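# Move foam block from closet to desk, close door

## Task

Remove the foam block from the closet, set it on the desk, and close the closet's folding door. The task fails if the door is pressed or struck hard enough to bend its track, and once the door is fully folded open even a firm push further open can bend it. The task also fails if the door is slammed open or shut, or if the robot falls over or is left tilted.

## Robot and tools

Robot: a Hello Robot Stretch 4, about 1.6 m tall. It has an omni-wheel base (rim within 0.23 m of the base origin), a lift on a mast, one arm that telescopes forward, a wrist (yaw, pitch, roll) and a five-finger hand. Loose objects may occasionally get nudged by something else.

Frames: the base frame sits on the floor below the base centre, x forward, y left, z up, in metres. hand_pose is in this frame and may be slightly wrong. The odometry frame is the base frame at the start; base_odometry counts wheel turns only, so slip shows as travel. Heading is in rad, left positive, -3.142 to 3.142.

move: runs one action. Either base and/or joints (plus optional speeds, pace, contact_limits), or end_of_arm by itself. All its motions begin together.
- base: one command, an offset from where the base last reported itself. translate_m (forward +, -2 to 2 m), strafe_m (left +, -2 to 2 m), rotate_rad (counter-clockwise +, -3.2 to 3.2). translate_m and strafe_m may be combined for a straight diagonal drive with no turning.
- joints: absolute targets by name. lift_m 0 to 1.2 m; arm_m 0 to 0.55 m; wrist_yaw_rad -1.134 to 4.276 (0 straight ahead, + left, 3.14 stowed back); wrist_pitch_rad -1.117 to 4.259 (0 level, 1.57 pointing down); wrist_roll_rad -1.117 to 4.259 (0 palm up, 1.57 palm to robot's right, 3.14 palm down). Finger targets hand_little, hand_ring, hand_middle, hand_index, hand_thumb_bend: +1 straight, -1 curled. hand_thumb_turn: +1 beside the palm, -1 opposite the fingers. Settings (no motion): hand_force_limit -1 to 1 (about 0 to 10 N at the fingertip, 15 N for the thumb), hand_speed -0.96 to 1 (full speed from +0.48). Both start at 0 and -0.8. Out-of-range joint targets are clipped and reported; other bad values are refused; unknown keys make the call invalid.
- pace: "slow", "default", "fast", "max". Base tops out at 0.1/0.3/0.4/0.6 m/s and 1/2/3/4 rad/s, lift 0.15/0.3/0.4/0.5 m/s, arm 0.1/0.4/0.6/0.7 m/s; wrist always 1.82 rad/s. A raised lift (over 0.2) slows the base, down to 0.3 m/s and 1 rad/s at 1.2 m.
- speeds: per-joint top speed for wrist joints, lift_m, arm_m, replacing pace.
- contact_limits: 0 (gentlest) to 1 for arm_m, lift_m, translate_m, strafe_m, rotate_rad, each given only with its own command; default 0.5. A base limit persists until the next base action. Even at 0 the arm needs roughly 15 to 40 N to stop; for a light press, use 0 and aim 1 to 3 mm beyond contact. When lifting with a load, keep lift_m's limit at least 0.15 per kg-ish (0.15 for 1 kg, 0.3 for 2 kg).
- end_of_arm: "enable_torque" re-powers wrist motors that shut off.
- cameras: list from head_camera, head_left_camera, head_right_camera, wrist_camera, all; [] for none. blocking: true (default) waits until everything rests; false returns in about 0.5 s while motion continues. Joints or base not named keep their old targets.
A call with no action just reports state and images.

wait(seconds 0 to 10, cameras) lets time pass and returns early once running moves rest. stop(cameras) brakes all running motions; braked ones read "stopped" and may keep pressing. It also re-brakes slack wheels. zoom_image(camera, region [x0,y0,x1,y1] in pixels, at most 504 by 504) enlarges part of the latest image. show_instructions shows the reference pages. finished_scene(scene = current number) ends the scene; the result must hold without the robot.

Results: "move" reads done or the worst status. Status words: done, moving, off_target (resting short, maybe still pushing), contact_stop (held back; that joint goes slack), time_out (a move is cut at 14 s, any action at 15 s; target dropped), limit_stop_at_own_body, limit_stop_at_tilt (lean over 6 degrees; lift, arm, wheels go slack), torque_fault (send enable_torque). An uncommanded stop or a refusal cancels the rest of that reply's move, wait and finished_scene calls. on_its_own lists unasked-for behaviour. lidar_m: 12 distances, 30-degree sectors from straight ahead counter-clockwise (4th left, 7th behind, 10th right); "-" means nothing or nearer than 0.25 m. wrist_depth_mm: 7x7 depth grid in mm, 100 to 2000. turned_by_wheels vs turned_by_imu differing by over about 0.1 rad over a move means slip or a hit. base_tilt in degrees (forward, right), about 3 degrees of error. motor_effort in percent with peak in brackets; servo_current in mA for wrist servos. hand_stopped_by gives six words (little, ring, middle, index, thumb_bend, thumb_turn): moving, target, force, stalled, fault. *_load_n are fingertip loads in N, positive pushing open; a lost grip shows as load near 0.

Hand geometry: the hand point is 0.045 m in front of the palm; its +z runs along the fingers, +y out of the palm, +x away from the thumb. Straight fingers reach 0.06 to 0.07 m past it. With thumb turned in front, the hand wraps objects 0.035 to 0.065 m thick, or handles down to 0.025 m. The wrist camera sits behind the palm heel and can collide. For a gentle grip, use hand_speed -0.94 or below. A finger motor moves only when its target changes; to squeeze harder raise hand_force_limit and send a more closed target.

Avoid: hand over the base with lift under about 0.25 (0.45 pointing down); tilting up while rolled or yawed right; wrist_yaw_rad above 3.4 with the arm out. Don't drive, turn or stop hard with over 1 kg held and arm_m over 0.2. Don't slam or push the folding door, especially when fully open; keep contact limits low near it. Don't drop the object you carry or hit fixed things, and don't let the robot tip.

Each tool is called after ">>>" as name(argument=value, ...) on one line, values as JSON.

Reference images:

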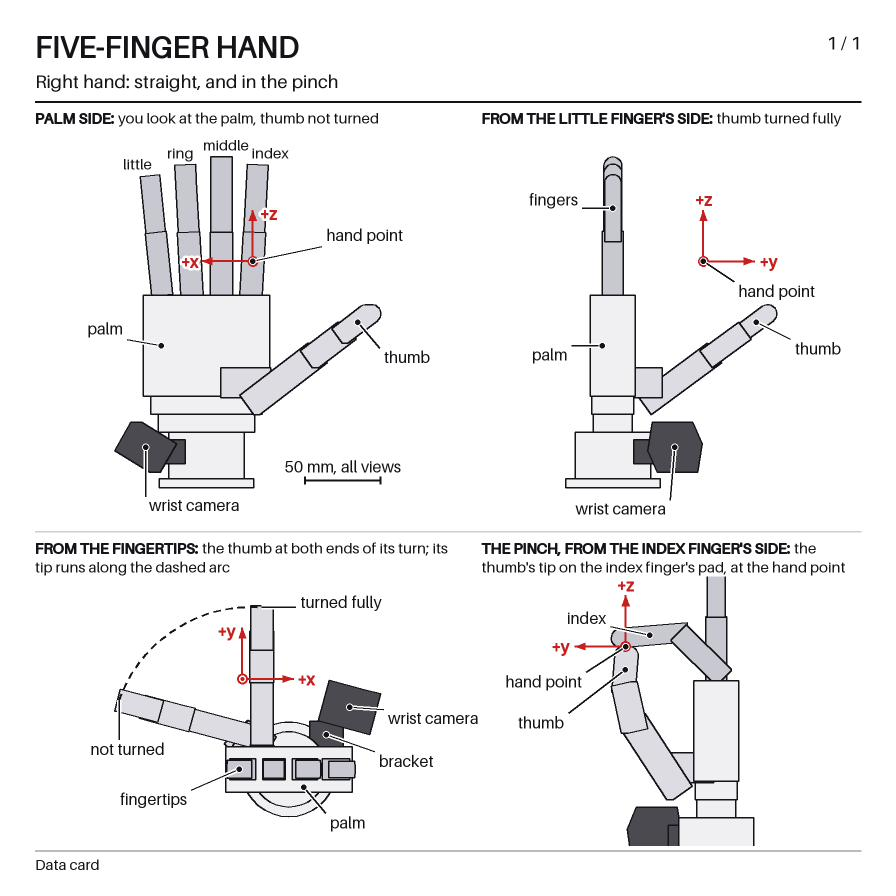

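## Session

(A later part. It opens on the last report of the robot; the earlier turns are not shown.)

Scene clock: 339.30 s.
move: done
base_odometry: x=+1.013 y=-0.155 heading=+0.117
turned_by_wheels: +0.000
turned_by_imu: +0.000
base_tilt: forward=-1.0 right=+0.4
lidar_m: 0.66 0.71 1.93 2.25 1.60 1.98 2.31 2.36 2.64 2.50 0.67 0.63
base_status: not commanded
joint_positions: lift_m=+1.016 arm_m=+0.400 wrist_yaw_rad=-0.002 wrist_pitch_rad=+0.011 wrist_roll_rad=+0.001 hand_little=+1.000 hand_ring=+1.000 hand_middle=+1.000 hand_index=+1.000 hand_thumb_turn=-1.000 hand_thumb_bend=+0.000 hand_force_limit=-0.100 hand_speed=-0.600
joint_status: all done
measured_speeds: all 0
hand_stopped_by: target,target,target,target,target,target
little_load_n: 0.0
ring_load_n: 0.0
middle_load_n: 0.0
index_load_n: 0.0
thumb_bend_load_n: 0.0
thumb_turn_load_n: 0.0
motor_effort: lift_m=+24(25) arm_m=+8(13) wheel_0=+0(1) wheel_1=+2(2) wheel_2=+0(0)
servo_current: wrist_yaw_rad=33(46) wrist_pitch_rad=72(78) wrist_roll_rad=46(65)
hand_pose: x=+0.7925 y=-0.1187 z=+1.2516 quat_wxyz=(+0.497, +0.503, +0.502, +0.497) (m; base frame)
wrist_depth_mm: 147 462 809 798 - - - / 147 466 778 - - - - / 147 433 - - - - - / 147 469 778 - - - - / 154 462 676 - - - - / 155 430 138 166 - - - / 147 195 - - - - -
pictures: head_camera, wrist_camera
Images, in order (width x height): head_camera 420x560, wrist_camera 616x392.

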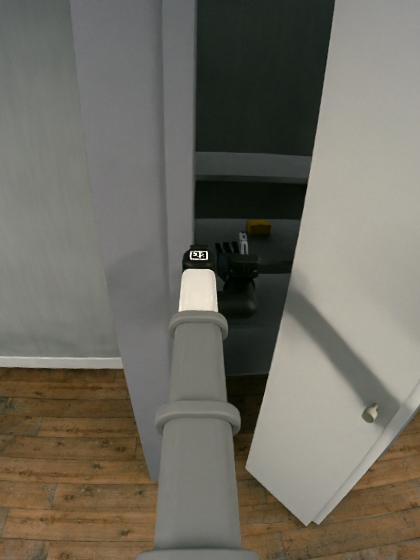

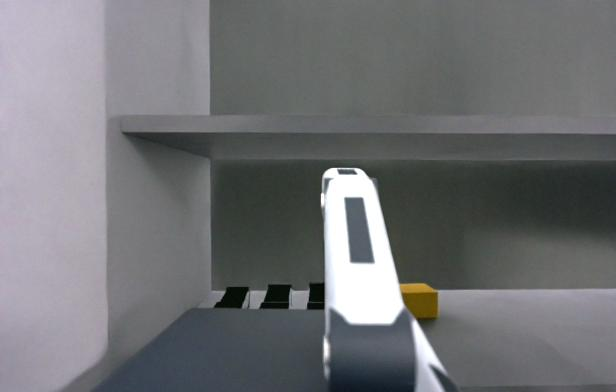

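>>> move(base={"strafe_m": -0.18}, pace="slow", contact_limits={"strafe_m": 0.2}, cameras=["wrist_camera", "head_camera"])

Scene clock: 350.73 s.
move: done
base_odometry: x=+1.034 y=-0.334 heading=+0.117
turned_by_wheels: +0.000
turned_by_imu: +0.002
base_tilt: forward=-1.1 right=+0.5
lidar_m: 0.72 0.71 1.95 2.41 1.80 2.22 2.29 2.33 2.47 2.32 1.08 0.53
base_status: done
joint_positions: lift_m=+1.016 arm_m=+0.400 wrist_yaw_rad=+0.001 wrist_pitch_rad=+0.011 wrist_roll_rad=+0.001 hand_little=+1.000 hand_ring=+1.000 hand_middle=+1.000 hand_index=+1.000 hand_thumb_turn=-1.000 hand_thumb_bend=+0.000 hand_force_limit=-0.100 hand_speed=-0.600
joint_status: not commanded
measured_speeds: all 0
hand_stopped_by: target,target,target,target,target,target
little_load_n: 0.0
ring_load_n: 0.0
middle_load_n: 0.0
index_load_n: 0.0
thumb_bend_load_n: 0.0
thumb_turn_load_n: 0.0
motor_effort: lift_m=+24(25) arm_m=+8(9) wheel_0=+0(10) wheel_1=-1(7) wheel_2=+0(2)
servo_current: wrist_yaw_rad=26(46) wrist_pitch_rad=65(78) wrist_roll_rad=33(65)
contact_limits: strafe_m 0.2
hand_pose: x=+0.7928 y=-0.1182 z=+1.2516 quat_wxyz=(+0.497, +0.503, +0.503, +0.498) (m; base frame)
wrist_depth_mm: 544 778 - - - - - / 549 778 - - - - 128 / 549 - - - - - - / 549 732 - - - - - / 554 723 - - - - 129 / 549 691 125 167 - - 129 / - - - - - - 129
pictures: head_camera, wrist_camera
Images, in order (width x height): head_camera 420x560, wrist_camera 616x392.

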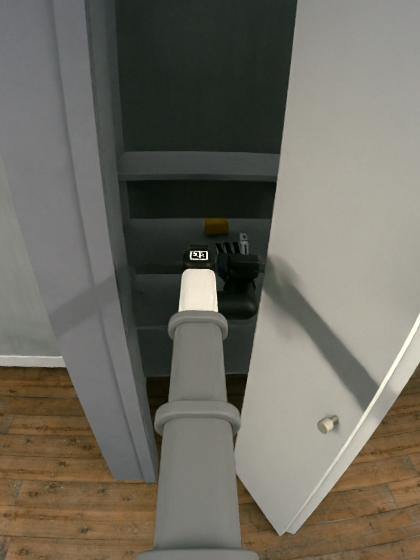

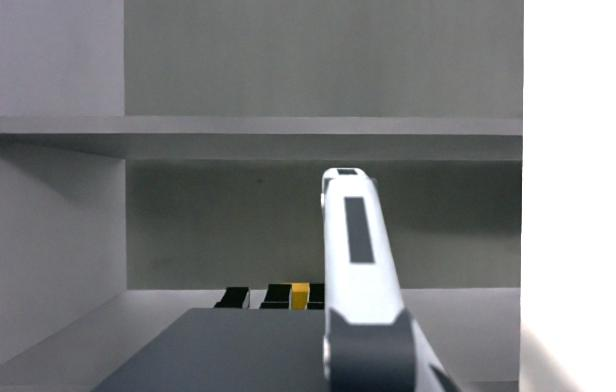

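>>> move(base={"strafe_m": -0.14}, pace="slow", contact_limits={"strafe_m": 0.2})

>>> move(base={"strafe_m": 0.24}, joints={"hand_thumb_turn": 1.0, "hand_thumb_bend": 1.0}, cameras=["wrist_camera", "head_camera"])

Scene clock: 359.73 s.
move: done
base_odometry: x=+1.050 y=-0.472 heading=+0.117
turned_by_wheels: +0.000
turned_by_imu: +0.002
base_tilt: forward=-1.1 right=+0.5
lidar_m: 0.70 0.77 1.99 2.56 1.88 2.39 2.28 2.35 2.31 2.16 2.18 0.49
base_status: done
joint_positions: lift_m=+1.016 arm_m=+0.400 wrist_yaw_rad=+0.001 wrist_pitch_rad=+0.011 wrist_roll_rad=+0.001 hand_little=+1.000 hand_ring=+1.000 hand_middle=+1.000 hand_index=+1.000 hand_thumb_turn=-1.000 hand_thumb_bend=+0.000 hand_force_limit=-0.100 hand_speed=-0.600
joint_status: not commanded
measured_speeds: all 0
hand_stopped_by: target,target,target,target,target,target
little_load_n: 0.0
ring_load_n: 0.0
middle_load_n: 0.0
index_load_n: 0.0
thumb_bend_load_n: 0.0
thumb_turn_load_n: 0.0
motor_effort: lift_m=+24(25) arm_m=+8(9) wheel_0=+2(10) wheel_1=-1(6) wheel_2=-1(3)
servo_current: wrist_yaw_rad=46(46) wrist_pitch_rad=65(78) wrist_roll_rad=39(72)
contact_limits: strafe_m 0.2
hand_pose: x=+0.7929 y=-0.1180 z=+1.2516 quat_wxyz=(+0.497, +0.503, +0.503, +0.498) (m; base frame)
wrist_depth_mm: 715 - - - - 127 - / 750 - - - - 121 - / - - - - - 117 - / 750 - - - - 122 - / 707 - - - - 122 - / 691 - 125 166 - 128 - / - - - - - 117 -
pictures: none

Scene clock: 362.80 s.
move: done
base_odometry: x=+1.022 y=-0.234 heading=+0.117
turned_by_wheels: +0.000
turned_by_imu: +0.001
base_tilt: forward=-1.1 right=+0.4
lidar_m: 0.69 0.72 1.96 2.31 1.68 2.08 2.29 2.36 2.55 2.42 0.61 0.63
base_status: done
joint_positions: lift_m=+1.016 arm_m=+0.400 wrist_yaw_rad=+0.001 wrist_pitch_rad=+0.011 wrist_roll_rad=+0.001 hand_little=+1.000 hand_ring=+1.000 hand_middle=+1.000 hand_index=+1.000 hand_thumb_turn=+1.000 hand_thumb_bend=+1.000 hand_force_limit=-0.100 hand_speed=-0.600
joint_status: all done
measured_speeds: all 0
hand_stopped_by: target,target,target,target,target,target
little_load_n: 0.0
ring_load_n: 0.0
middle_load_n: 0.0
index_load_n: 0.0
thumb_bend_load_n: 0.0
thumb_turn_load_n: 0.0
motor_effort: lift_m=+23(25) arm_m=+8(8) wheel_0=+2(10) wheel_1=-2(9) wheel_2=-1(2)
servo_current: wrist_yaw_rad=26(46) wrist_pitch_rad=72(72) wrist_roll_rad=33(85)
hand_pose: x=+0.7929 y=-0.1180 z=+1.2517 quat_wxyz=(+0.497, +0.503, +0.503, +0.498) (m; base frame)
wrist_depth_mm: 397 597 - - - - - / 397 597 - - - - - / 397 559 - - - - - / 394 603 - - - - - / 394 597 - - - - - / 397 559 125 126 - - - / 394 - - - - - -
pictures: head_camera, wrist_camera
Images, in order (width x height): head_camera 420x560, wrist_camera 616x392.

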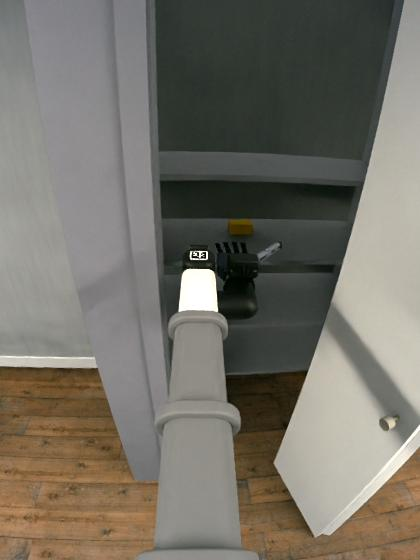

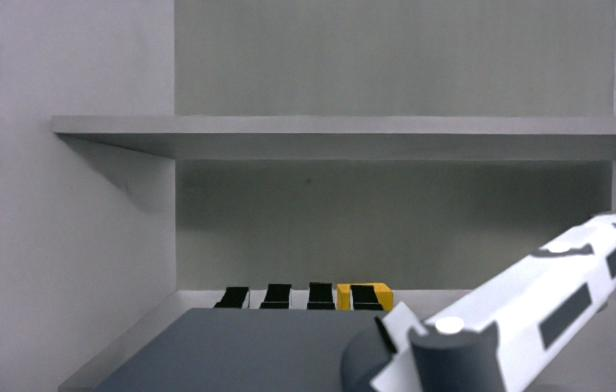

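>>> move(joints={"lift_m": 1.09, "wrist_pitch_rad": 0.35}, cameras=["wrist_camera", "head_camera"])

>>> zoom_image(camera="wrist_camera", region=[250, 80, 500, 300])

>>> zoom_image(camera="head_camera", region=[150, 180, 350, 320])

Scene clock: 372.03 s.
move: done
base_odometry: x=+1.022 y=-0.234 heading=+0.117
turned_by_wheels: +0.000
turned_by_imu: +0.001
base_tilt: forward=-1.1 right=+0.4
lidar_m: 0.68 0.71 1.96 2.32 1.70 2.09 2.30 2.35 2.56 2.43 0.64 0.63
base_status: not commanded
joint_positions: lift_m=+1.090 arm_m=+0.400 wrist_yaw_rad=+0.001 wrist_pitch_rad=+0.350 wrist_roll_rad=+0.001 hand_little=+1.000 hand_ring=+1.000 hand_middle=+1.000 hand_index=+1.000 hand_thumb_turn=+1.000 hand_thumb_bend=+1.000 hand_force_limit=-0.100 hand_speed=-0.600
joint_status: all done
measured_speeds: all 0
hand_stopped_by: target,target,target,target,target,target
little_load_n: 0.0
ring_load_n: 0.0
middle_load_n: 0.0
index_load_n: 0.0
thumb_bend_load_n: 0.0
thumb_turn_load_n: 0.0
motor_effort: lift_m=+25(29) arm_m=+8(8) wheel_0=+1(2) wheel_1=-1(2) wheel_2=-1(1)
servo_current: wrist_yaw_rad=33(46) wrist_pitch_rad=39(111) wrist_roll_rad=52(65)
hand_pose: x=+0.7994 y=-0.1180 z=+1.2484 quat_wxyz=(+0.405, +0.579, +0.580, +0.406) (m; base frame)
wrist_depth_mm: 397 569 741 741 732 741 732 / 394 603 768 768 778 778 788 / 397 603 809 798 - - - / 394 603 - - - - - / 394 521 - - - - - / 392 549 125 126 - - - / 394 521 - - - - -
pictures: head_camera, wrist_camera
Images, in order (width x height): head_camera 420x560, wrist_camera 616x392.

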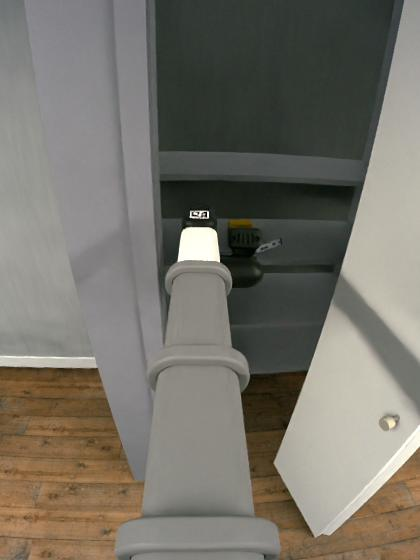

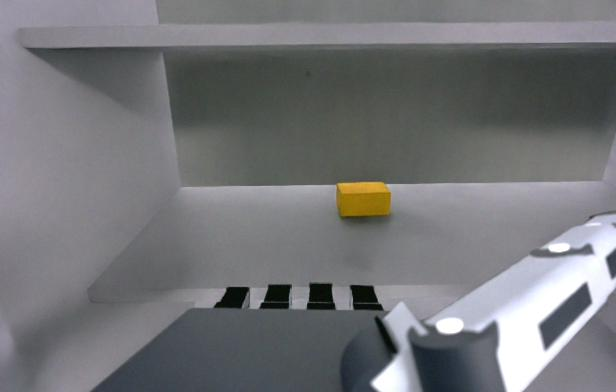

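Scaled by 2.016.

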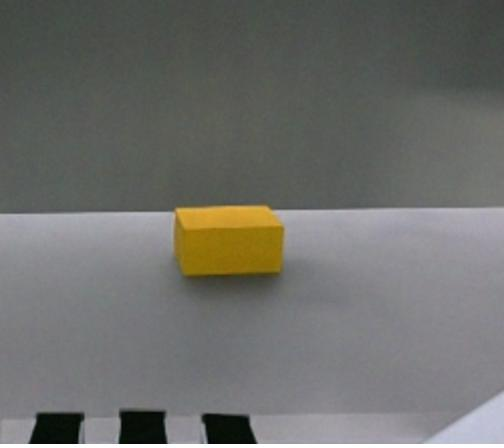

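Scaled by 2.520 from the camera's 420x560 image, which has a finer 1200x1600 frame.

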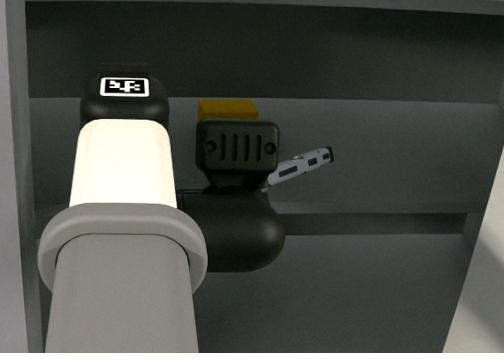

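>>> move(joints={"arm_m": 0.1, "lift_m": 1.03})

>>> move(joints={"wrist_roll_rad": 3.14, "wrist_pitch_rad": 0.4, "hand_thumb_turn": -1.0, "hand_thumb_bend": 0.6}, cameras=["wrist_camera", "head_camera", "head_left_camera"])

Scene clock: 400.60 s.
move: done
base_odometry: x=+1.022 y=-0.234 heading=+0.117
turned_by_wheels: +0.000
turned_by_imu: +0.001
base_tilt: forward=-1.1 right=+0.5
lidar_m: 0.68 0.72 1.93 2.33 1.67 2.09 2.30 2.36 2.55 2.41 0.61 0.64
base_status: not commanded
joint_positions: lift_m=+1.030 arm_m=+0.100 wrist_yaw_rad=+0.001 wrist_pitch_rad=+0.351 wrist_roll_rad=+0.001 hand_little=+1.000 hand_ring=+1.000 hand_middle=+1.000 hand_index=+1.000 hand_thumb_turn=+1.000 hand_thumb_bend=+1.000 hand_force_limit=-0.100 hand_speed=-0.600
joint_status: all done
measured_speeds: all 0
hand_stopped_by: target,target,target,target,target,target
little_load_n: 0.0
ring_load_n: 0.0
middle_load_n: 0.0
index_load_n: 0.0
thumb_bend_load_n: 0.0
thumb_turn_load_n: 0.0
motor_effort: lift_m=+17(22) arm_m=-9(13) wheel_0=+2(2) wheel_1=-1(2) wheel_2=-1(1)
servo_current: wrist_yaw_rad=33(46) wrist_pitch_rad=46(52) wrist_roll_rad=65(65)
hand_pose: x=+0.5000 y=-0.1180 z=+1.1890 quat_wxyz=(+0.405, +0.579, +0.580, +0.406) (m; base frame)
wrist_depth_mm: 325 375 - - - - - / 345 375 - - - - - / 366 373 - - - - 410 / 392 387 - - - - 427 / 413 410 - - - - - / 439 442 138 126 - - - / 469 473 - - - - -
pictures: none

Scene clock: 403.67 s.
move: done
base_odometry: x=+1.022 y=-0.234 heading=+0.117
turned_by_wheels: +0.000
turned_by_imu: +0.001
base_tilt: forward=-1.1 right=+0.4
lidar_m: 0.68 0.73 1.94 2.32 1.69 2.06 2.29 2.36 2.56 2.42 0.64 0.64
base_status: not commanded
joint_positions: lift_m=+1.030 arm_m=+0.100 wrist_yaw_rad=+0.001 wrist_pitch_rad=+0.400 wrist_roll_rad=+3.138 hand_little=+1.000 hand_ring=+1.000 hand_middle=+1.000 hand_index=+1.000 hand_thumb_turn=-1.000 hand_thumb_bend=+0.600 hand_force_limit=-0.100 hand_speed=-0.600
joint_status: all done
measured_speeds: all 0
hand_stopped_by: target,target,target,target,target,target
little_load_n: 0.0
ring_load_n: 0.0
middle_load_n: 0.0
index_load_n: 0.0
thumb_bend_load_n: 0.0
thumb_turn_load_n: 0.0
motor_effort: lift_m=+17(17) arm_m=-9(9) wheel_0=+1(2) wheel_1=-2(2) wheel_2=-1(1)
servo_current: wrist_yaw_rad=26(46) wrist_pitch_rad=39(85) wrist_roll_rad=46(111)
hand_pose: x=+0.4517 y=-0.0566 z=+1.0667 quat_wxyz=(-0.390, +0.591, -0.588, +0.391) (m; base frame)
wrist_depth_mm: 469 591 1366 1336 1255 554 554 / 466 559 - - - 504 500 / 455 539 - - - 469 466 / 445 517 - - - 445 439 / 436 - - - - 399 410 / 430 - 125 166 - 377 379 / 410 - - - - - 357
pictures: head_camera, head_left_camera, wrist_camera
Images, in order (width x height): head_camera 420x560, head_left_camera 420x672, wrist_camera 616x392.

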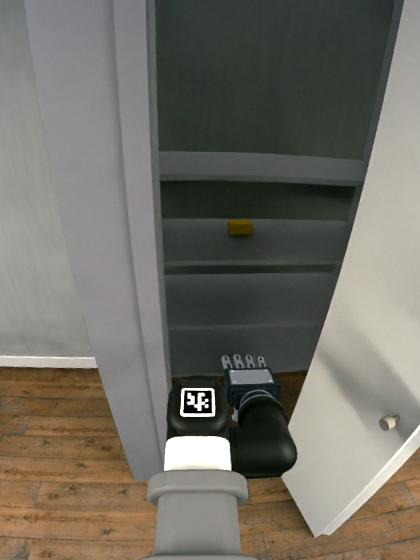

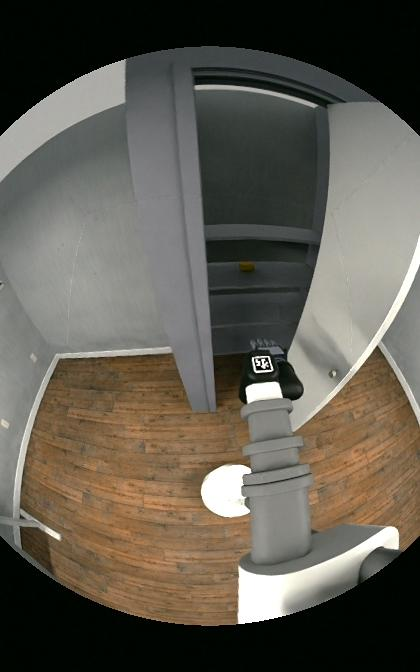

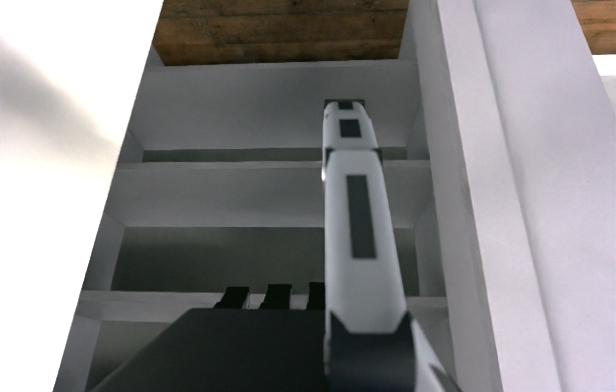

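>>> move(base={"translate_m": 0.395, "strafe_m": -0.075}, joints={"lift_m": 1.065})

>>> move(joints={"arm_m": 0.42}, pace="slow", contact_limits={"arm_m": 0}, cameras=["wrist_camera", "head_camera", "head_right_camera"])

Scene clock: 414.43 s.
move: done
base_odometry: x=+1.423 y=-0.262 heading=+0.117
turned_by_wheels: +0.000
turned_by_imu: +0.002
base_tilt: forward=-1.1 right=+0.3
lidar_m: 0.63 0.33 0.45 2.41 1.97 2.24 2.71 2.78 2.44 0.36 0.40 0.45
base_status: done
joint_positions: lift_m=+1.065 arm_m=+0.100 wrist_yaw_rad=+0.001 wrist_pitch_rad=+0.400 wrist_roll_rad=+3.138 hand_little=+1.000 hand_ring=+1.000 hand_middle=+1.000 hand_index=+1.000 hand_thumb_turn=-1.000 hand_thumb_bend=+0.600 hand_force_limit=-0.100 hand_speed=-0.600
joint_status: all done
measured_speeds: all 0
hand_stopped_by: target,target,target,target,target,target
little_load_n: 0.0
ring_load_n: 0.0
middle_load_n: 0.0
index_load_n: -0.5
thumb_bend_load_n: 0.0
thumb_turn_load_n: 0.0
motor_effort: lift_m=+24(29) arm_m=-8(9) wheel_0=+2(8) wheel_1=+1(5) wheel_2=+1(10)
servo_current: wrist_yaw_rad=33(46) wrist_pitch_rad=52(52) wrist_roll_rad=26(59)
hand_pose: x=+0.4517 y=-0.0566 z=+1.1011 quat_wxyz=(-0.390, +0.591, -0.588, +0.391) (m; base frame)
wrist_depth_mm: - - - - - - 500 / - - - - - - 525 / - - - - - 723 554 / - - - - - - 559 / - - - - - - 521 / 759 768 191 166 - - 554 / 715 715 - - - - 521
pictures: none

Scene clock: 418.90 s.
move: done
base_odometry: x=+1.423 y=-0.262 heading=+0.117
turned_by_wheels: +0.000
turned_by_imu: +0.001
base_tilt: forward=-1.1 right=+0.5
lidar_m: 0.64 0.33 0.45 2.41 1.96 2.25 2.70 2.77 2.45 0.37 0.39 0.46
base_status: not commanded
joint_positions: lift_m=+1.065 arm_m=+0.420 wrist_yaw_rad=+0.001 wrist_pitch_rad=+0.400 wrist_roll_rad=+3.138 hand_little=+1.000 hand_ring=+1.000 hand_middle=+1.000 hand_index=+1.000 hand_thumb_turn=-1.000 hand_thumb_bend=+0.600 hand_force_limit=-0.100 hand_speed=-0.600
joint_status: all done
measured_speeds: all 0
hand_stopped_by: target,target,target,target,target,target
little_load_n: 0.0
ring_load_n: -0.5
middle_load_n: 0.0
index_load_n: 0.0
thumb_bend_load_n: 0.0
thumb_turn_load_n: 0.0
motor_effort: lift_m=+24(25) arm_m=+9(13) wheel_0=+1(2) wheel_1=+2(2) wheel_2=+1(1)
servo_current: wrist_yaw_rad=26(46) wrist_pitch_rad=39(59) wrist_roll_rad=46(78)
contact_limits: arm_m 0
hand_pose: x=+0.7711 y=-0.0566 z=+1.1011 quat_wxyz=(-0.390, +0.591, -0.588, +0.391) (m; base frame)
wrist_depth_mm: 180 179 177 177 175 173 172 / 216 216 212 211 208 207 205 / 272 271 266 251 246 256 253 / - - - - - 314 309 / 473 469 455 449 - 442 436 / 449 442 436 166 - 418 410 / 424 418 - - - - 389
pictures: head_camera, head_right_camera, wrist_camera
Images, in order (width x height): head_camera 420x560, head_right_camera 420x672, wrist_camera 616x392.

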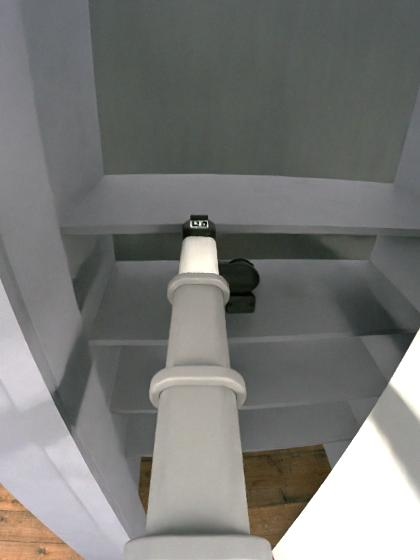

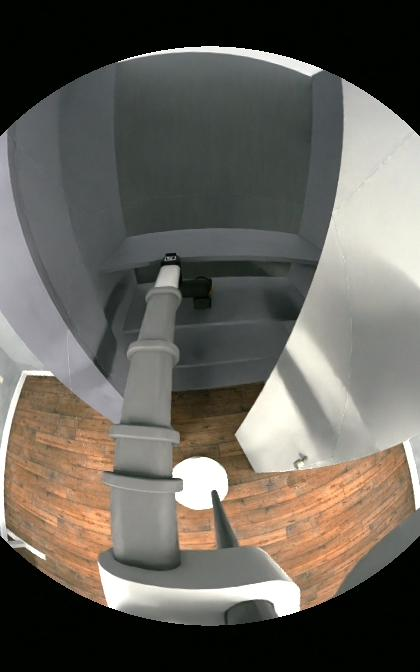

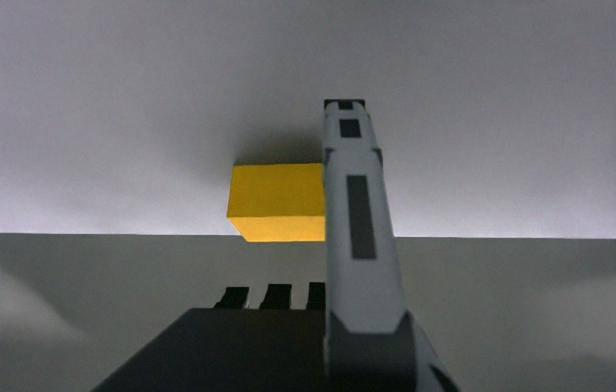

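>>> move(base={"translate_m": 0.02, "strafe_m": -0.035}, joints={"hand_thumb_bend": 0.85}, pace="slow")

>>> move(joints={"arm_m": 0.47}, pace="slow", contact_limits={"arm_m": 0})

>>> move(joints={"lift_m": 1.035}, pace="slow", contact_limits={"lift_m": 0}, cameras=["wrist_camera"])

Scene clock: 435.57 s.
move: done
base_odometry: x=+1.447 y=-0.295 heading=+0.117
turned_by_wheels: +0.000
turned_by_imu: +0.001
base_tilt: forward=-1.1 right=+0.4
lidar_m: 0.61 0.33 0.42 2.44 2.03 2.33 2.72 2.78 2.41 0.33 0.36 0.41
base_status: done
joint_positions: lift_m=+1.065 arm_m=+0.420 wrist_yaw_rad=+0.001 wrist_pitch_rad=+0.400 wrist_roll_rad=+3.138 hand_little=+1.000 hand_ring=+1.000 hand_middle=+1.000 hand_index=+1.000 hand_thumb_turn=-1.000 hand_thumb_bend=+0.850 hand_force_limit=-0.100 hand_speed=-0.600
joint_status: all done
measured_speeds: all 0
hand_stopped_by: target,target,target,target,target,target
little_load_n: 0.0
ring_load_n: 0.0
middle_load_n: 0.0
index_load_n: 0.0
thumb_bend_load_n: 0.0
thumb_turn_load_n: 0.0
motor_effort: lift_m=+24(24) arm_m=+9(9) wheel_0=+2(8) wheel_1=-2(5) wheel_2=-1(5)
servo_current: wrist_yaw_rad=20(46) wrist_pitch_rad=46(52) wrist_roll_rad=33(72)
contact_limits: arm_m 0
hand_pose: x=+0.7711 y=-0.0566 z=+1.1011 quat_wxyz=(-0.390, +0.591, -0.588, +0.391) (m; base frame)
wrist_depth_mm: 185 179 177 177 174 174 171 / 216 215 213 203 199 206 204 / 272 268 265 250 - 255 253 / - - 312 - - 300 310 / 459 449 439 439 - 421 418 / 427 424 418 166 - 404 394 / 402 402 - - - - 373
pictures: none

Scene clock: 436.63 s.
move: contact_stop
base_odometry: x=+1.447 y=-0.295 heading=+0.117
turned_by_wheels: +0.000
turned_by_imu: +0.002
base_tilt: forward=-1.2 right=+0.4
lidar_m: 0.61 0.34 0.41 2.43 2.02 2.30 2.72 2.80 2.42 0.33 0.35 0.42
base_status: not commanded
joint_positions: lift_m=+1.065 arm_m=+0.440 wrist_yaw_rad=+0.001 wrist_pitch_rad=+0.401 wrist_roll_rad=+3.138 hand_little=+1.000 hand_ring=+1.000 hand_middle=+1.000 hand_index=+1.000 hand_thumb_turn=-1.000 hand_thumb_bend=+0.850 hand_force_limit=-0.100 hand_speed=-0.600
joint_status: arm_m contact_stop (moved +0.020 of +0.050)
measured_speeds: all 0
hand_stopped_by: target,target,target,target,target,target
little_load_n: 0.0
ring_load_n: -0.5
middle_load_n: 0.0
index_load_n: 0.0
thumb_bend_load_n: 0.0
thumb_turn_load_n: 0.0
on_its_own: arm_m is slack since a contact_stop (your +0.470 is given up)
motor_effort: lift_m=+24(25) arm_m=+0(17) wheel_0=+1(2) wheel_1=+3(3) wheel_2=-10(10)
servo_current: wrist_yaw_rad=33(46) wrist_pitch_rad=46(52) wrist_roll_rad=59(59)
contact_limits: arm_m 0
hand_pose: x=+0.7908 y=-0.0566 z=+1.1010 quat_wxyz=(-0.390, +0.591, -0.588, +0.391) (m; base frame)
wrist_depth_mm: 181 180 178 177 175 174 172 / 218 216 213 205 200 207 205 / 274 270 266 251 - 256 255 / - - - - - 303 312 / 442 433 433 421 - 407 399 / 413 410 404 167 - 379 377 / 389 387 - - - - 355
pictures: none

not run: a stop that you did not command came earlier in this reply.

>>> move(joints={"arm_m": 0.425}, cameras=["wrist_camera", "head_camera", "head_left_camera"])

>>> zoom_image(camera="head_camera", region=[120, 160, 320, 360])

>>> zoom_image(camera="head_left_camera", region=[150, 200, 350, 400])

Scene clock: 439.87 s.
move: done
base_odometry: x=+1.447 y=-0.295 heading=+0.117
turned_by_wheels: +0.001
turned_by_imu: +0.002
base_tilt: forward=-1.1 right=+0.4
lidar_m: 0.60 0.33 0.40 2.45 2.03 2.31 2.70 2.80 2.42 0.34 0.36 0.43
base_status: not commanded
joint_positions: lift_m=+1.065 arm_m=+0.425 wrist_yaw_rad=+0.001 wrist_pitch_rad=+0.401 wrist_roll_rad=+3.138 hand_little=+1.000 hand_ring=+1.000 hand_middle=+1.000 hand_index=+1.000 hand_thumb_turn=-1.000 hand_thumb_bend=+0.850 hand_force_limit=-0.100 hand_speed=-0.600
joint_status: all done
measured_speeds: all 0
hand_stopped_by: target,target,target,target,target,target
little_load_n: 0.0
ring_load_n: 0.0
middle_load_n: 0.0
index_load_n: 0.0
thumb_bend_load_n: 0.0
thumb_turn_load_n: 0.0
motor_effort: lift_m=+24(24) arm_m=-9(12) wheel_0=+1(1) wheel_1=+1(3) wheel_2=-1(10)
servo_current: wrist_yaw_rad=33(52) wrist_pitch_rad=39(59) wrist_roll_rad=78(78)
hand_pose: x=+0.7766 y=-0.0566 z=+1.1010 quat_wxyz=(-0.390, +0.591, -0.588, +0.391) (m; base frame)
wrist_depth_mm: 185 178 177 176 174 173 172 / 216 216 212 204 200 206 204 / 271 270 265 250 - 256 254 / - - 314 - - 300 309 / 455 452 442 433 - 418 413 / 427 415 413 167 - 397 387 / 399 399 - - - - 368
pictures: head_camera, head_left_camera, wrist_camera
Images, in order (width x height): head_camera 420x560, head_left_camera 420x672, wrist_camera 616x392.

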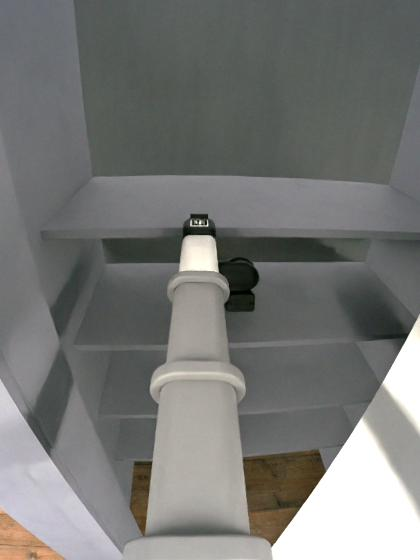

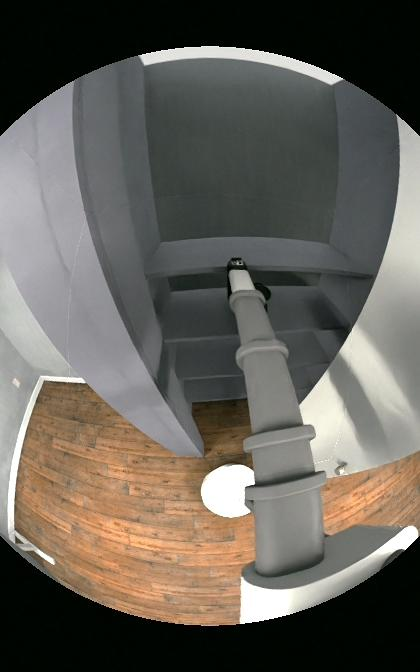

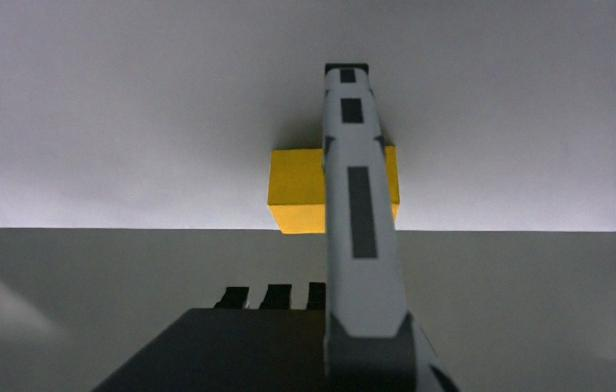

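Scaled by 2.520 from the camera's 420x560 image, which has a finer 1200x1600 frame.

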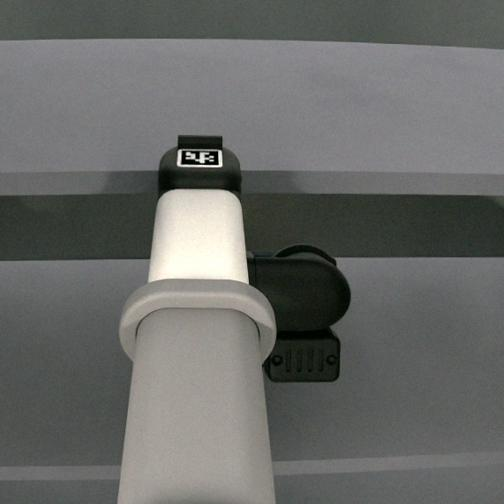

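Scaled by 2.520 from the camera's 420x672 image, which has a finer 600x960 frame.

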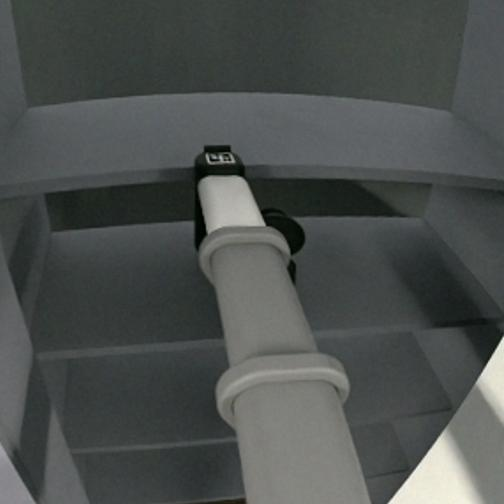

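>>> move(joints={"lift_m": 1.033})

>>> move(joints={"arm_m": 0.47}, pace="slow", contact_limits={"arm_m": 0}, cameras=["wrist_camera", "head_camera"])

Scene clock: 451.37 s.
move: done
base_odometry: x=+1.447 y=-0.295 heading=+0.117
turned_by_wheels: +0.000
turned_by_imu: +0.001
base_tilt: forward=-1.0 right=+0.4
lidar_m: 0.62 0.34 0.40 2.44 2.00 2.31 2.72 2.80 2.42 0.32 0.36 0.41
base_status: not commanded
joint_positions: lift_m=+1.033 arm_m=+0.425 wrist_yaw_rad=+0.001 wrist_pitch_rad=+0.401 wrist_roll_rad=+3.138 hand_little=+1.000 hand_ring=+1.000 hand_middle=+1.000 hand_index=+1.000 hand_thumb_turn=-1.000 hand_thumb_bend=+0.850 hand_force_limit=-0.100 hand_speed=-0.600
joint_status: all done
measured_speeds: all 0
hand_stopped_by: target,target,target,target,target,target
little_load_n: 0.0
ring_load_n: 0.0
middle_load_n: 0.0
index_load_n: 0.0
thumb_bend_load_n: 0.0
thumb_turn_load_n: 0.0
motor_effort: lift_m=+17(20) arm_m=-9(9) wheel_0=+1(1) wheel_1=+1(1) wheel_2=-1(1)
servo_current: wrist_yaw_rad=26(46) wrist_pitch_rad=46(52) wrist_roll_rad=52(59)
hand_pose: x=+0.7766 y=-0.0566 z=+1.0696 quat_wxyz=(-0.390, +0.591, -0.588, +0.391) (m; base frame)
wrist_depth_mm: 141 140 143 138 137 135 138 / 170 168 173 159 157 162 160 / 214 220 208 206 193 200 198 / 286 282 277 255 - 262 260 / 445 439 430 - - 407 402 / 427 418 415 167 - 394 387 / 402 399 - - - - 368
pictures: none

Scene clock: 452.33 s.
move: contact_stop
base_odometry: x=+1.447 y=-0.295 heading=+0.117
turned_by_wheels: -0.001
turned_by_imu: +0.001
base_tilt: forward=-1.2 right=+0.4
lidar_m: 0.62 0.34 0.40 2.46 2.00 2.31 2.73 2.79 2.40 0.32 0.37 0.40
base_status: not commanded
joint_positions: lift_m=+1.033 arm_m=+0.439 wrist_yaw_rad=+0.001 wrist_pitch_rad=+0.401 wrist_roll_rad=+3.138 hand_little=+1.000 hand_ring=+1.000 hand_middle=+1.000 hand_index=+1.000 hand_thumb_turn=-1.000 hand_thumb_bend=+0.850 hand_force_limit=-0.100 hand_speed=-0.600
joint_status: arm_m contact_stop (moved +0.014 of +0.045)
measured_speeds: all 0
hand_stopped_by: target,target,target,target,target,target
little_load_n: 0.0
ring_load_n: 0.0
middle_load_n: 0.0
index_load_n: 0.0
thumb_bend_load_n: 0.0
thumb_turn_load_n: 0.0
on_its_own: arm_m is slack since a contact_stop (your +0.470 is given up)
motor_effort: lift_m=+18(18) arm_m=+1(13) wheel_0=+1(2) wheel_1=+3(3) wheel_2=-9(9)
servo_current: wrist_yaw_rad=26(39) wrist_pitch_rad=46(52) wrist_roll_rad=46(59)
contact_limits: arm_m 0
hand_pose: x=+0.7906 y=-0.0566 z=+1.0695 quat_wxyz=(-0.390, +0.591, -0.588, +0.391) (m; base frame)
wrist_depth_mm: 142 141 144 139 137 136 139 / 171 170 168 160 158 163 161 / 215 222 210 208 193 202 199 / 287 285 278 240 - 265 262 / 433 430 424 232 - 397 394 / 413 404 402 167 - 382 377 / 387 387 - - - - 357
pictures: head_camera, wrist_camera
Images, in order (width x height): head_camera 420x560, wrist_camera 616x392.

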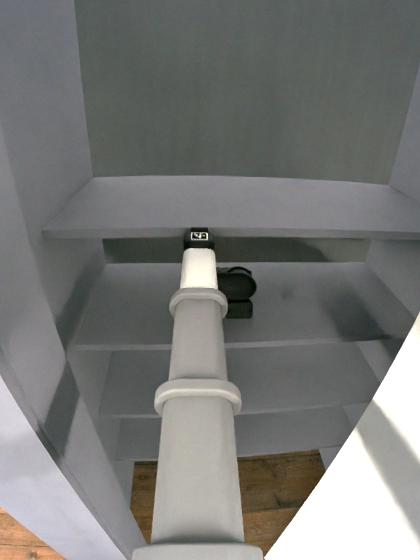

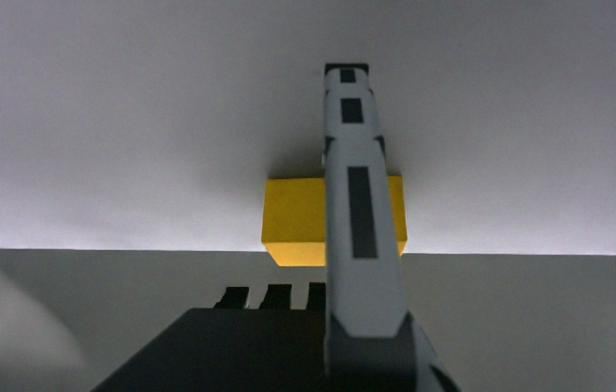

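>>> move(joints={"arm_m": 0.38, "lift_m": 1.0})

>>> move(joints={"wrist_pitch_rad": 0.22, "lift_m": 0.987, "hand_thumb_turn": 1.0, "hand_thumb_bend": 1.0})

>>> move(joints={"arm_m": 0.50}, pace="slow", contact_limits={"arm_m": 0}, cameras=["wrist_camera", "head_camera"])

Scene clock: 485.20 s.
move: done
base_odometry: x=+1.447 y=-0.295 heading=+0.118
turned_by_wheels: +0.001
turned_by_imu: +0.002
base_tilt: forward=-1.1 right=+0.4
lidar_m: 0.62 0.33 0.41 2.44 2.01 2.33 2.71 2.78 2.41 0.33 0.36 0.41
base_status: not commanded
joint_positions: lift_m=+1.001 arm_m=+0.380 wrist_yaw_rad=+0.001 wrist_pitch_rad=+0.393 wrist_roll_rad=+3.139 hand_little=+1.000 hand_ring=+1.000 hand_middle=+1.000 hand_index=+1.000 hand_thumb_turn=-1.000 hand_thumb_bend=+0.846 hand_force_limit=-0.100 hand_speed=-0.600
joint_status: all done
measured_speeds: all 0
hand_stopped_by: target,target,target,target,target,target
little_load_n: 0.0
ring_load_n: 0.0
middle_load_n: 0.0
index_load_n: 0.0
thumb_bend_load_n: -16.5
thumb_turn_load_n: -2.5
motor_effort: lift_m=+10(18) arm_m=-11(13) wheel_0=+1(2) wheel_1=+0(3) wheel_2=+1(9)
servo_current: wrist_yaw_rad=26(46) wrist_pitch_rad=52(65) wrist_roll_rad=52(65)
hand_pose: x=+0.7328 y=-0.0565 z=+1.0385 quat_wxyz=(-0.392, +0.589, -0.587, +0.393) (m; base frame)
wrist_depth_mm: 112 112 116 116 115 114 114 / 143 143 142 135 140 139 145 / 185 184 183 181 170 179 178 / 260 258 256 252 - 248 245 / 477 473 466 - - 436 436 / 455 452 449 166 - 427 418 / 436 433 - - - - 399
pictures: none

Scene clock: 488.27 s.
move: done
base_odometry: x=+1.447 y=-0.295 heading=+0.117
turned_by_wheels: -0.001
turned_by_imu: +0.000
base_tilt: forward=-1.1 right=+0.5
lidar_m: 0.61 0.33 0.42 2.45 2.03 2.32 2.72 2.79 2.43 0.32 0.37 0.41
base_status: not commanded
joint_positions: lift_m=+0.987 arm_m=+0.380 wrist_yaw_rad=+0.000 wrist_pitch_rad=+0.223 wrist_roll_rad=+3.139 hand_little=+1.000 hand_ring=+1.000 hand_middle=+1.000 hand_index=+1.000 hand_thumb_turn=+1.000 hand_thumb_bend=+0.999 hand_force_limit=-0.100 hand_speed=-0.600
joint_status: all done
measured_speeds: all 0
hand_stopped_by: target,target,target,target,target,target
little_load_n: 0.0
ring_load_n: 0.0
middle_load_n: 0.0
index_load_n: 0.0
thumb_bend_load_n: 0.0
thumb_turn_load_n: 0.0
motor_effort: lift_m=+16(17) arm_m=-7(11) wheel_0=-1(1) wheel_1=+0(1) wheel_2=-2(2)
servo_current: wrist_yaw_rad=20(46) wrist_pitch_rad=59(65) wrist_roll_rad=26(59)
hand_pose: x=+0.7538 y=-0.0567 z=+1.0579 quat_wxyz=(-0.441, +0.553, -0.552, +0.442) (m; base frame)
wrist_depth_mm: 102 106 110 110 109 109 - / 141 141 139 139 138 137 144 / 193 192 190 189 187 187 186 / 276 273 270 265 264 291 287 / 480 466 462 445 439 436 - / 459 449 445 166 418 - - / 439 433 - - - - -
pictures: none

Scene clock: 490.73 s.
move: done
base_odometry: x=+1.447 y=-0.295 heading=+0.117
turned_by_wheels: +0.000
turned_by_imu: +0.001
base_tilt: forward=-1.0 right=+0.4
lidar_m: 0.61 0.33 0.41 2.45 2.02 2.31 2.73 2.81 2.41 0.32 0.35 0.42
base_status: not commanded
joint_positions: lift_m=+0.987 arm_m=+0.500 wrist_yaw_rad=+0.000 wrist_pitch_rad=+0.223 wrist_roll_rad=+3.139 hand_little=+1.000 hand_ring=+1.000 hand_middle=+1.000 hand_index=+1.000 hand_thumb_turn=+1.000 hand_thumb_bend=+0.999 hand_force_limit=-0.100 hand_speed=-0.600
joint_status: all done
measured_speeds: all 0
hand_stopped_by: target,target,target,target,target,target
little_load_n: 0.0
ring_load_n: 0.0
middle_load_n: 0.0
index_load_n: 0.0
thumb_bend_load_n: 0.0
thumb_turn_load_n: 0.0
motor_effort: lift_m=+16(17) arm_m=+9(12) wheel_0=-1(1) wheel_1=-1(1) wheel_2=-2(2)
servo_current: wrist_yaw_rad=39(46) wrist_pitch_rad=52(52) wrist_roll_rad=46(78)
contact_limits: arm_m 0
hand_pose: x=+0.8732 y=-0.0567 z=+1.0579 quat_wxyz=(-0.441, +0.553, -0.552, +0.442) (m; base frame)
wrist_depth_mm: 102 106 114 109 109 108 - / 140 140 139 138 138 137 136 / 192 191 177 154 150 174 185 / 306 303 245 149 145 289 287 / 347 340 334 327 324 320 - / 334 327 324 166 312 - - / 320 319 - - - - -
pictures: head_camera, wrist_camera
Images, in order (width x height): head_camera 420x560, wrist_camera 616x392.

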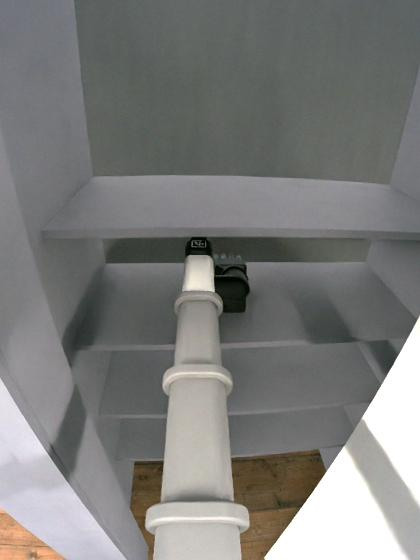

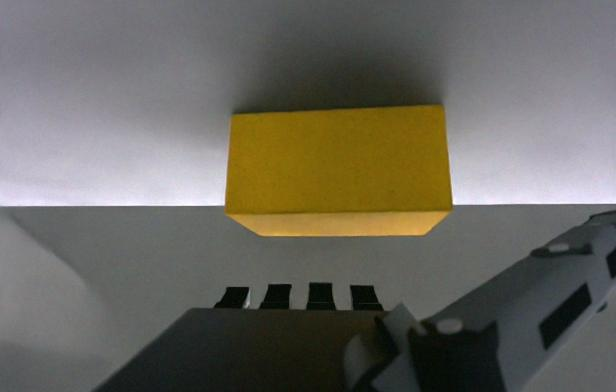

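>>> move(joints={"arm_m": 0.525}, pace="slow", contact_limits={"arm_m": 0})

>>> move(joints={"hand_index": 0.1, "hand_middle": 0.1, "hand_ring": 0.1, "hand_little": 0.1, "hand_force_limit": -0.4, "hand_speed": -0.7}, cameras=["wrist_camera"])

Scene clock: 505.10 s.
move: done
base_odometry: x=+1.447 y=-0.295 heading=+0.117
turned_by_wheels: +0.000
turned_by_imu: +0.001
base_tilt: forward=-1.1 right=+0.5
lidar_m: 0.62 0.33 0.42 2.44 2.01 2.31 2.71 2.78 2.41 0.34 0.36 0.41
base_status: not commanded
joint_positions: lift_m=+0.987 arm_m=+0.525 wrist_yaw_rad=+0.000 wrist_pitch_rad=+0.223 wrist_roll_rad=+3.139 hand_little=+1.000 hand_ring=+1.000 hand_middle=+1.000 hand_index=+1.000 hand_thumb_turn=+1.000 hand_thumb_bend=+0.999 hand_force_limit=-0.100 hand_speed=-0.600
joint_status: all done
measured_speeds: all 0
hand_stopped_by: target,target,target,target,target,target
little_load_n: 0.0
ring_load_n: 0.0
middle_load_n: 0.0
index_load_n: 0.0
thumb_bend_load_n: 0.0
thumb_turn_load_n: 0.0
motor_effort: lift_m=+16(17) arm_m=+9(13) wheel_0=+0(1) wheel_1=-1(1) wheel_2=-2(2)
servo_current: wrist_yaw_rad=33(46) wrist_pitch_rad=52(52) wrist_roll_rad=46(65)
contact_limits: arm_m 0
hand_pose: x=+0.8982 y=-0.0567 z=+1.0579 quat_wxyz=(-0.441, +0.553, -0.552, +0.442) (m; base frame)
wrist_depth_mm: 102 106 114 109 109 108 - / 140 140 134 131 128 129 136 / 192 191 132 127 122 122 185 / 307 303 244 124 122 260 289 / 320 315 309 304 300 296 - / 307 301 301 166 289 - - / 297 297 - - - - -
pictures: none

Scene clock: 506.67 s.
move: done
base_odometry: x=+1.447 y=-0.295 heading=+0.117
turned_by_wheels: +0.000
turned_by_imu: +0.000
base_tilt: forward=-1.0 right=+0.4
lidar_m: 0.62 0.34 0.41 2.44 2.01 2.32 2.72 2.79 2.41 0.33 0.36 0.42
base_status: not commanded
joint_positions: lift_m=+0.987 arm_m=+0.525 wrist_yaw_rad=+0.000 wrist_pitch_rad=+0.223 wrist_roll_rad=+3.139 hand_little=+0.100 hand_ring=+0.100 hand_middle=+0.100 hand_index=+0.100 hand_thumb_turn=+1.000 hand_thumb_bend=+0.999 hand_force_limit=-0.400 hand_speed=-0.700
joint_status: all done
measured_speeds: all 0
hand_stopped_by: target,target,target,target,target,target
little_load_n: 0.0
ring_load_n: 0.0
middle_load_n: 0.0
index_load_n: 0.0
thumb_bend_load_n: 0.0
thumb_turn_load_n: -0.5
motor_effort: lift_m=+16(17) arm_m=+9(9) wheel_0=-1(1) wheel_1=-1(1) wheel_2=-2(2)
servo_current: wrist_yaw_rad=26(46) wrist_pitch_rad=46(65) wrist_roll_rad=26(52)
contact_limits: arm_m 0
hand_pose: x=+0.8982 y=-0.0567 z=+1.0579 quat_wxyz=(-0.441, +0.553, -0.552, +0.442) (m; base frame)
wrist_depth_mm: 102 106 114 110 109 108 - / 140 140 129 126 125 126 144 / 192 191 125 122 121 120 185 / 306 304 178 120 120 118 287 / 320 315 307 172 296 297 - / 307 303 155 150 154 - - / 296 296 - - - - -
pictures: wrist_camera
Images, in order (width x height): wrist_camera 616x392.

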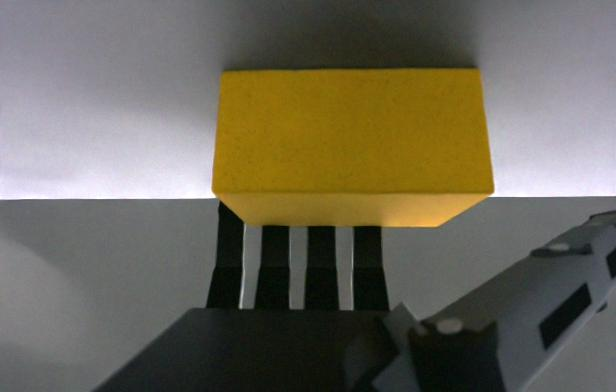

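>>> move(joints={"arm_m": 0.33}, pace="slow", cameras=["wrist_camera", "head_camera"])

Scene clock: 513.97 s.
move: done
base_odometry: x=+1.447 y=-0.295 heading=+0.117
turned_by_wheels: +0.000
turned_by_imu: +0.002
base_tilt: forward=-1.0 right=+0.4
lidar_m: 0.60 0.33 0.40 2.45 2.02 2.30 2.72 2.80 2.41 0.34 0.37 0.41
base_status: not commanded
joint_positions: lift_m=+0.987 arm_m=+0.330 wrist_yaw_rad=+0.000 wrist_pitch_rad=+0.223 wrist_roll_rad=+3.139 hand_little=+0.100 hand_ring=+0.100 hand_middle=+0.100 hand_index=+0.100 hand_thumb_turn=+1.000 hand_thumb_bend=+0.999 hand_force_limit=-0.400 hand_speed=-0.700
joint_status: all done
measured_speeds: all 0
hand_stopped_by: target,target,target,target,target,target
little_load_n: 0.0
ring_load_n: 0.0
middle_load_n: 0.0
index_load_n: 0.0
thumb_bend_load_n: 0.0
thumb_turn_load_n: -0.5
motor_effort: lift_m=+16(17) arm_m=-9(12) wheel_0=-1(1) wheel_1=+0(1) wheel_2=-2(2)
servo_current: wrist_yaw_rad=33(46) wrist_pitch_rad=46(52) wrist_roll_rad=33(72)
hand_pose: x=+0.7039 y=-0.0567 z=+1.0579 quat_wxyz=(-0.441, +0.553, -0.552, +0.442) (m; base frame)
wrist_depth_mm: 118 115 114 112 109 109 - / 141 141 133 127 126 126 145 / 193 193 125 122 121 122 186 / 276 273 138 121 121 118 289 / 521 517 500 171 480 484 - / 504 500 154 150 154 - - / 488 480 - - - - -
pictures: head_camera, wrist_camera
Images, in order (width x height): head_camera 420x560, wrist_camera 616x392.

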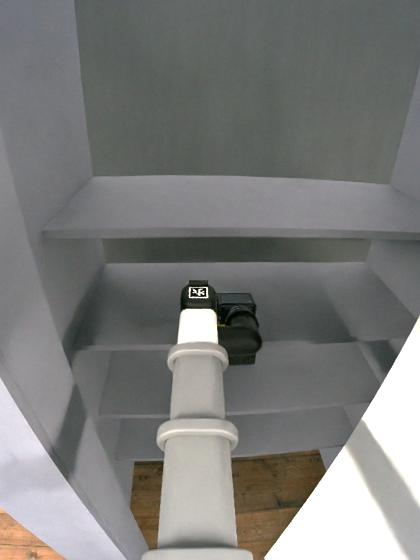

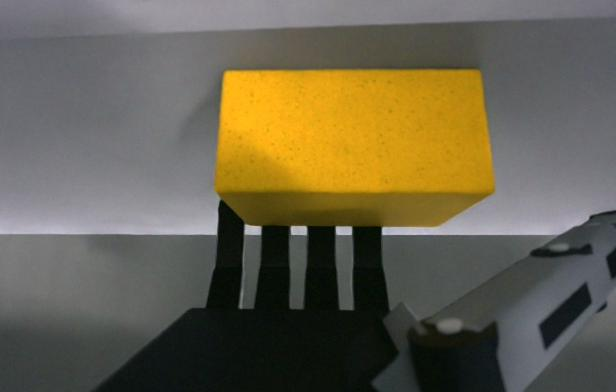

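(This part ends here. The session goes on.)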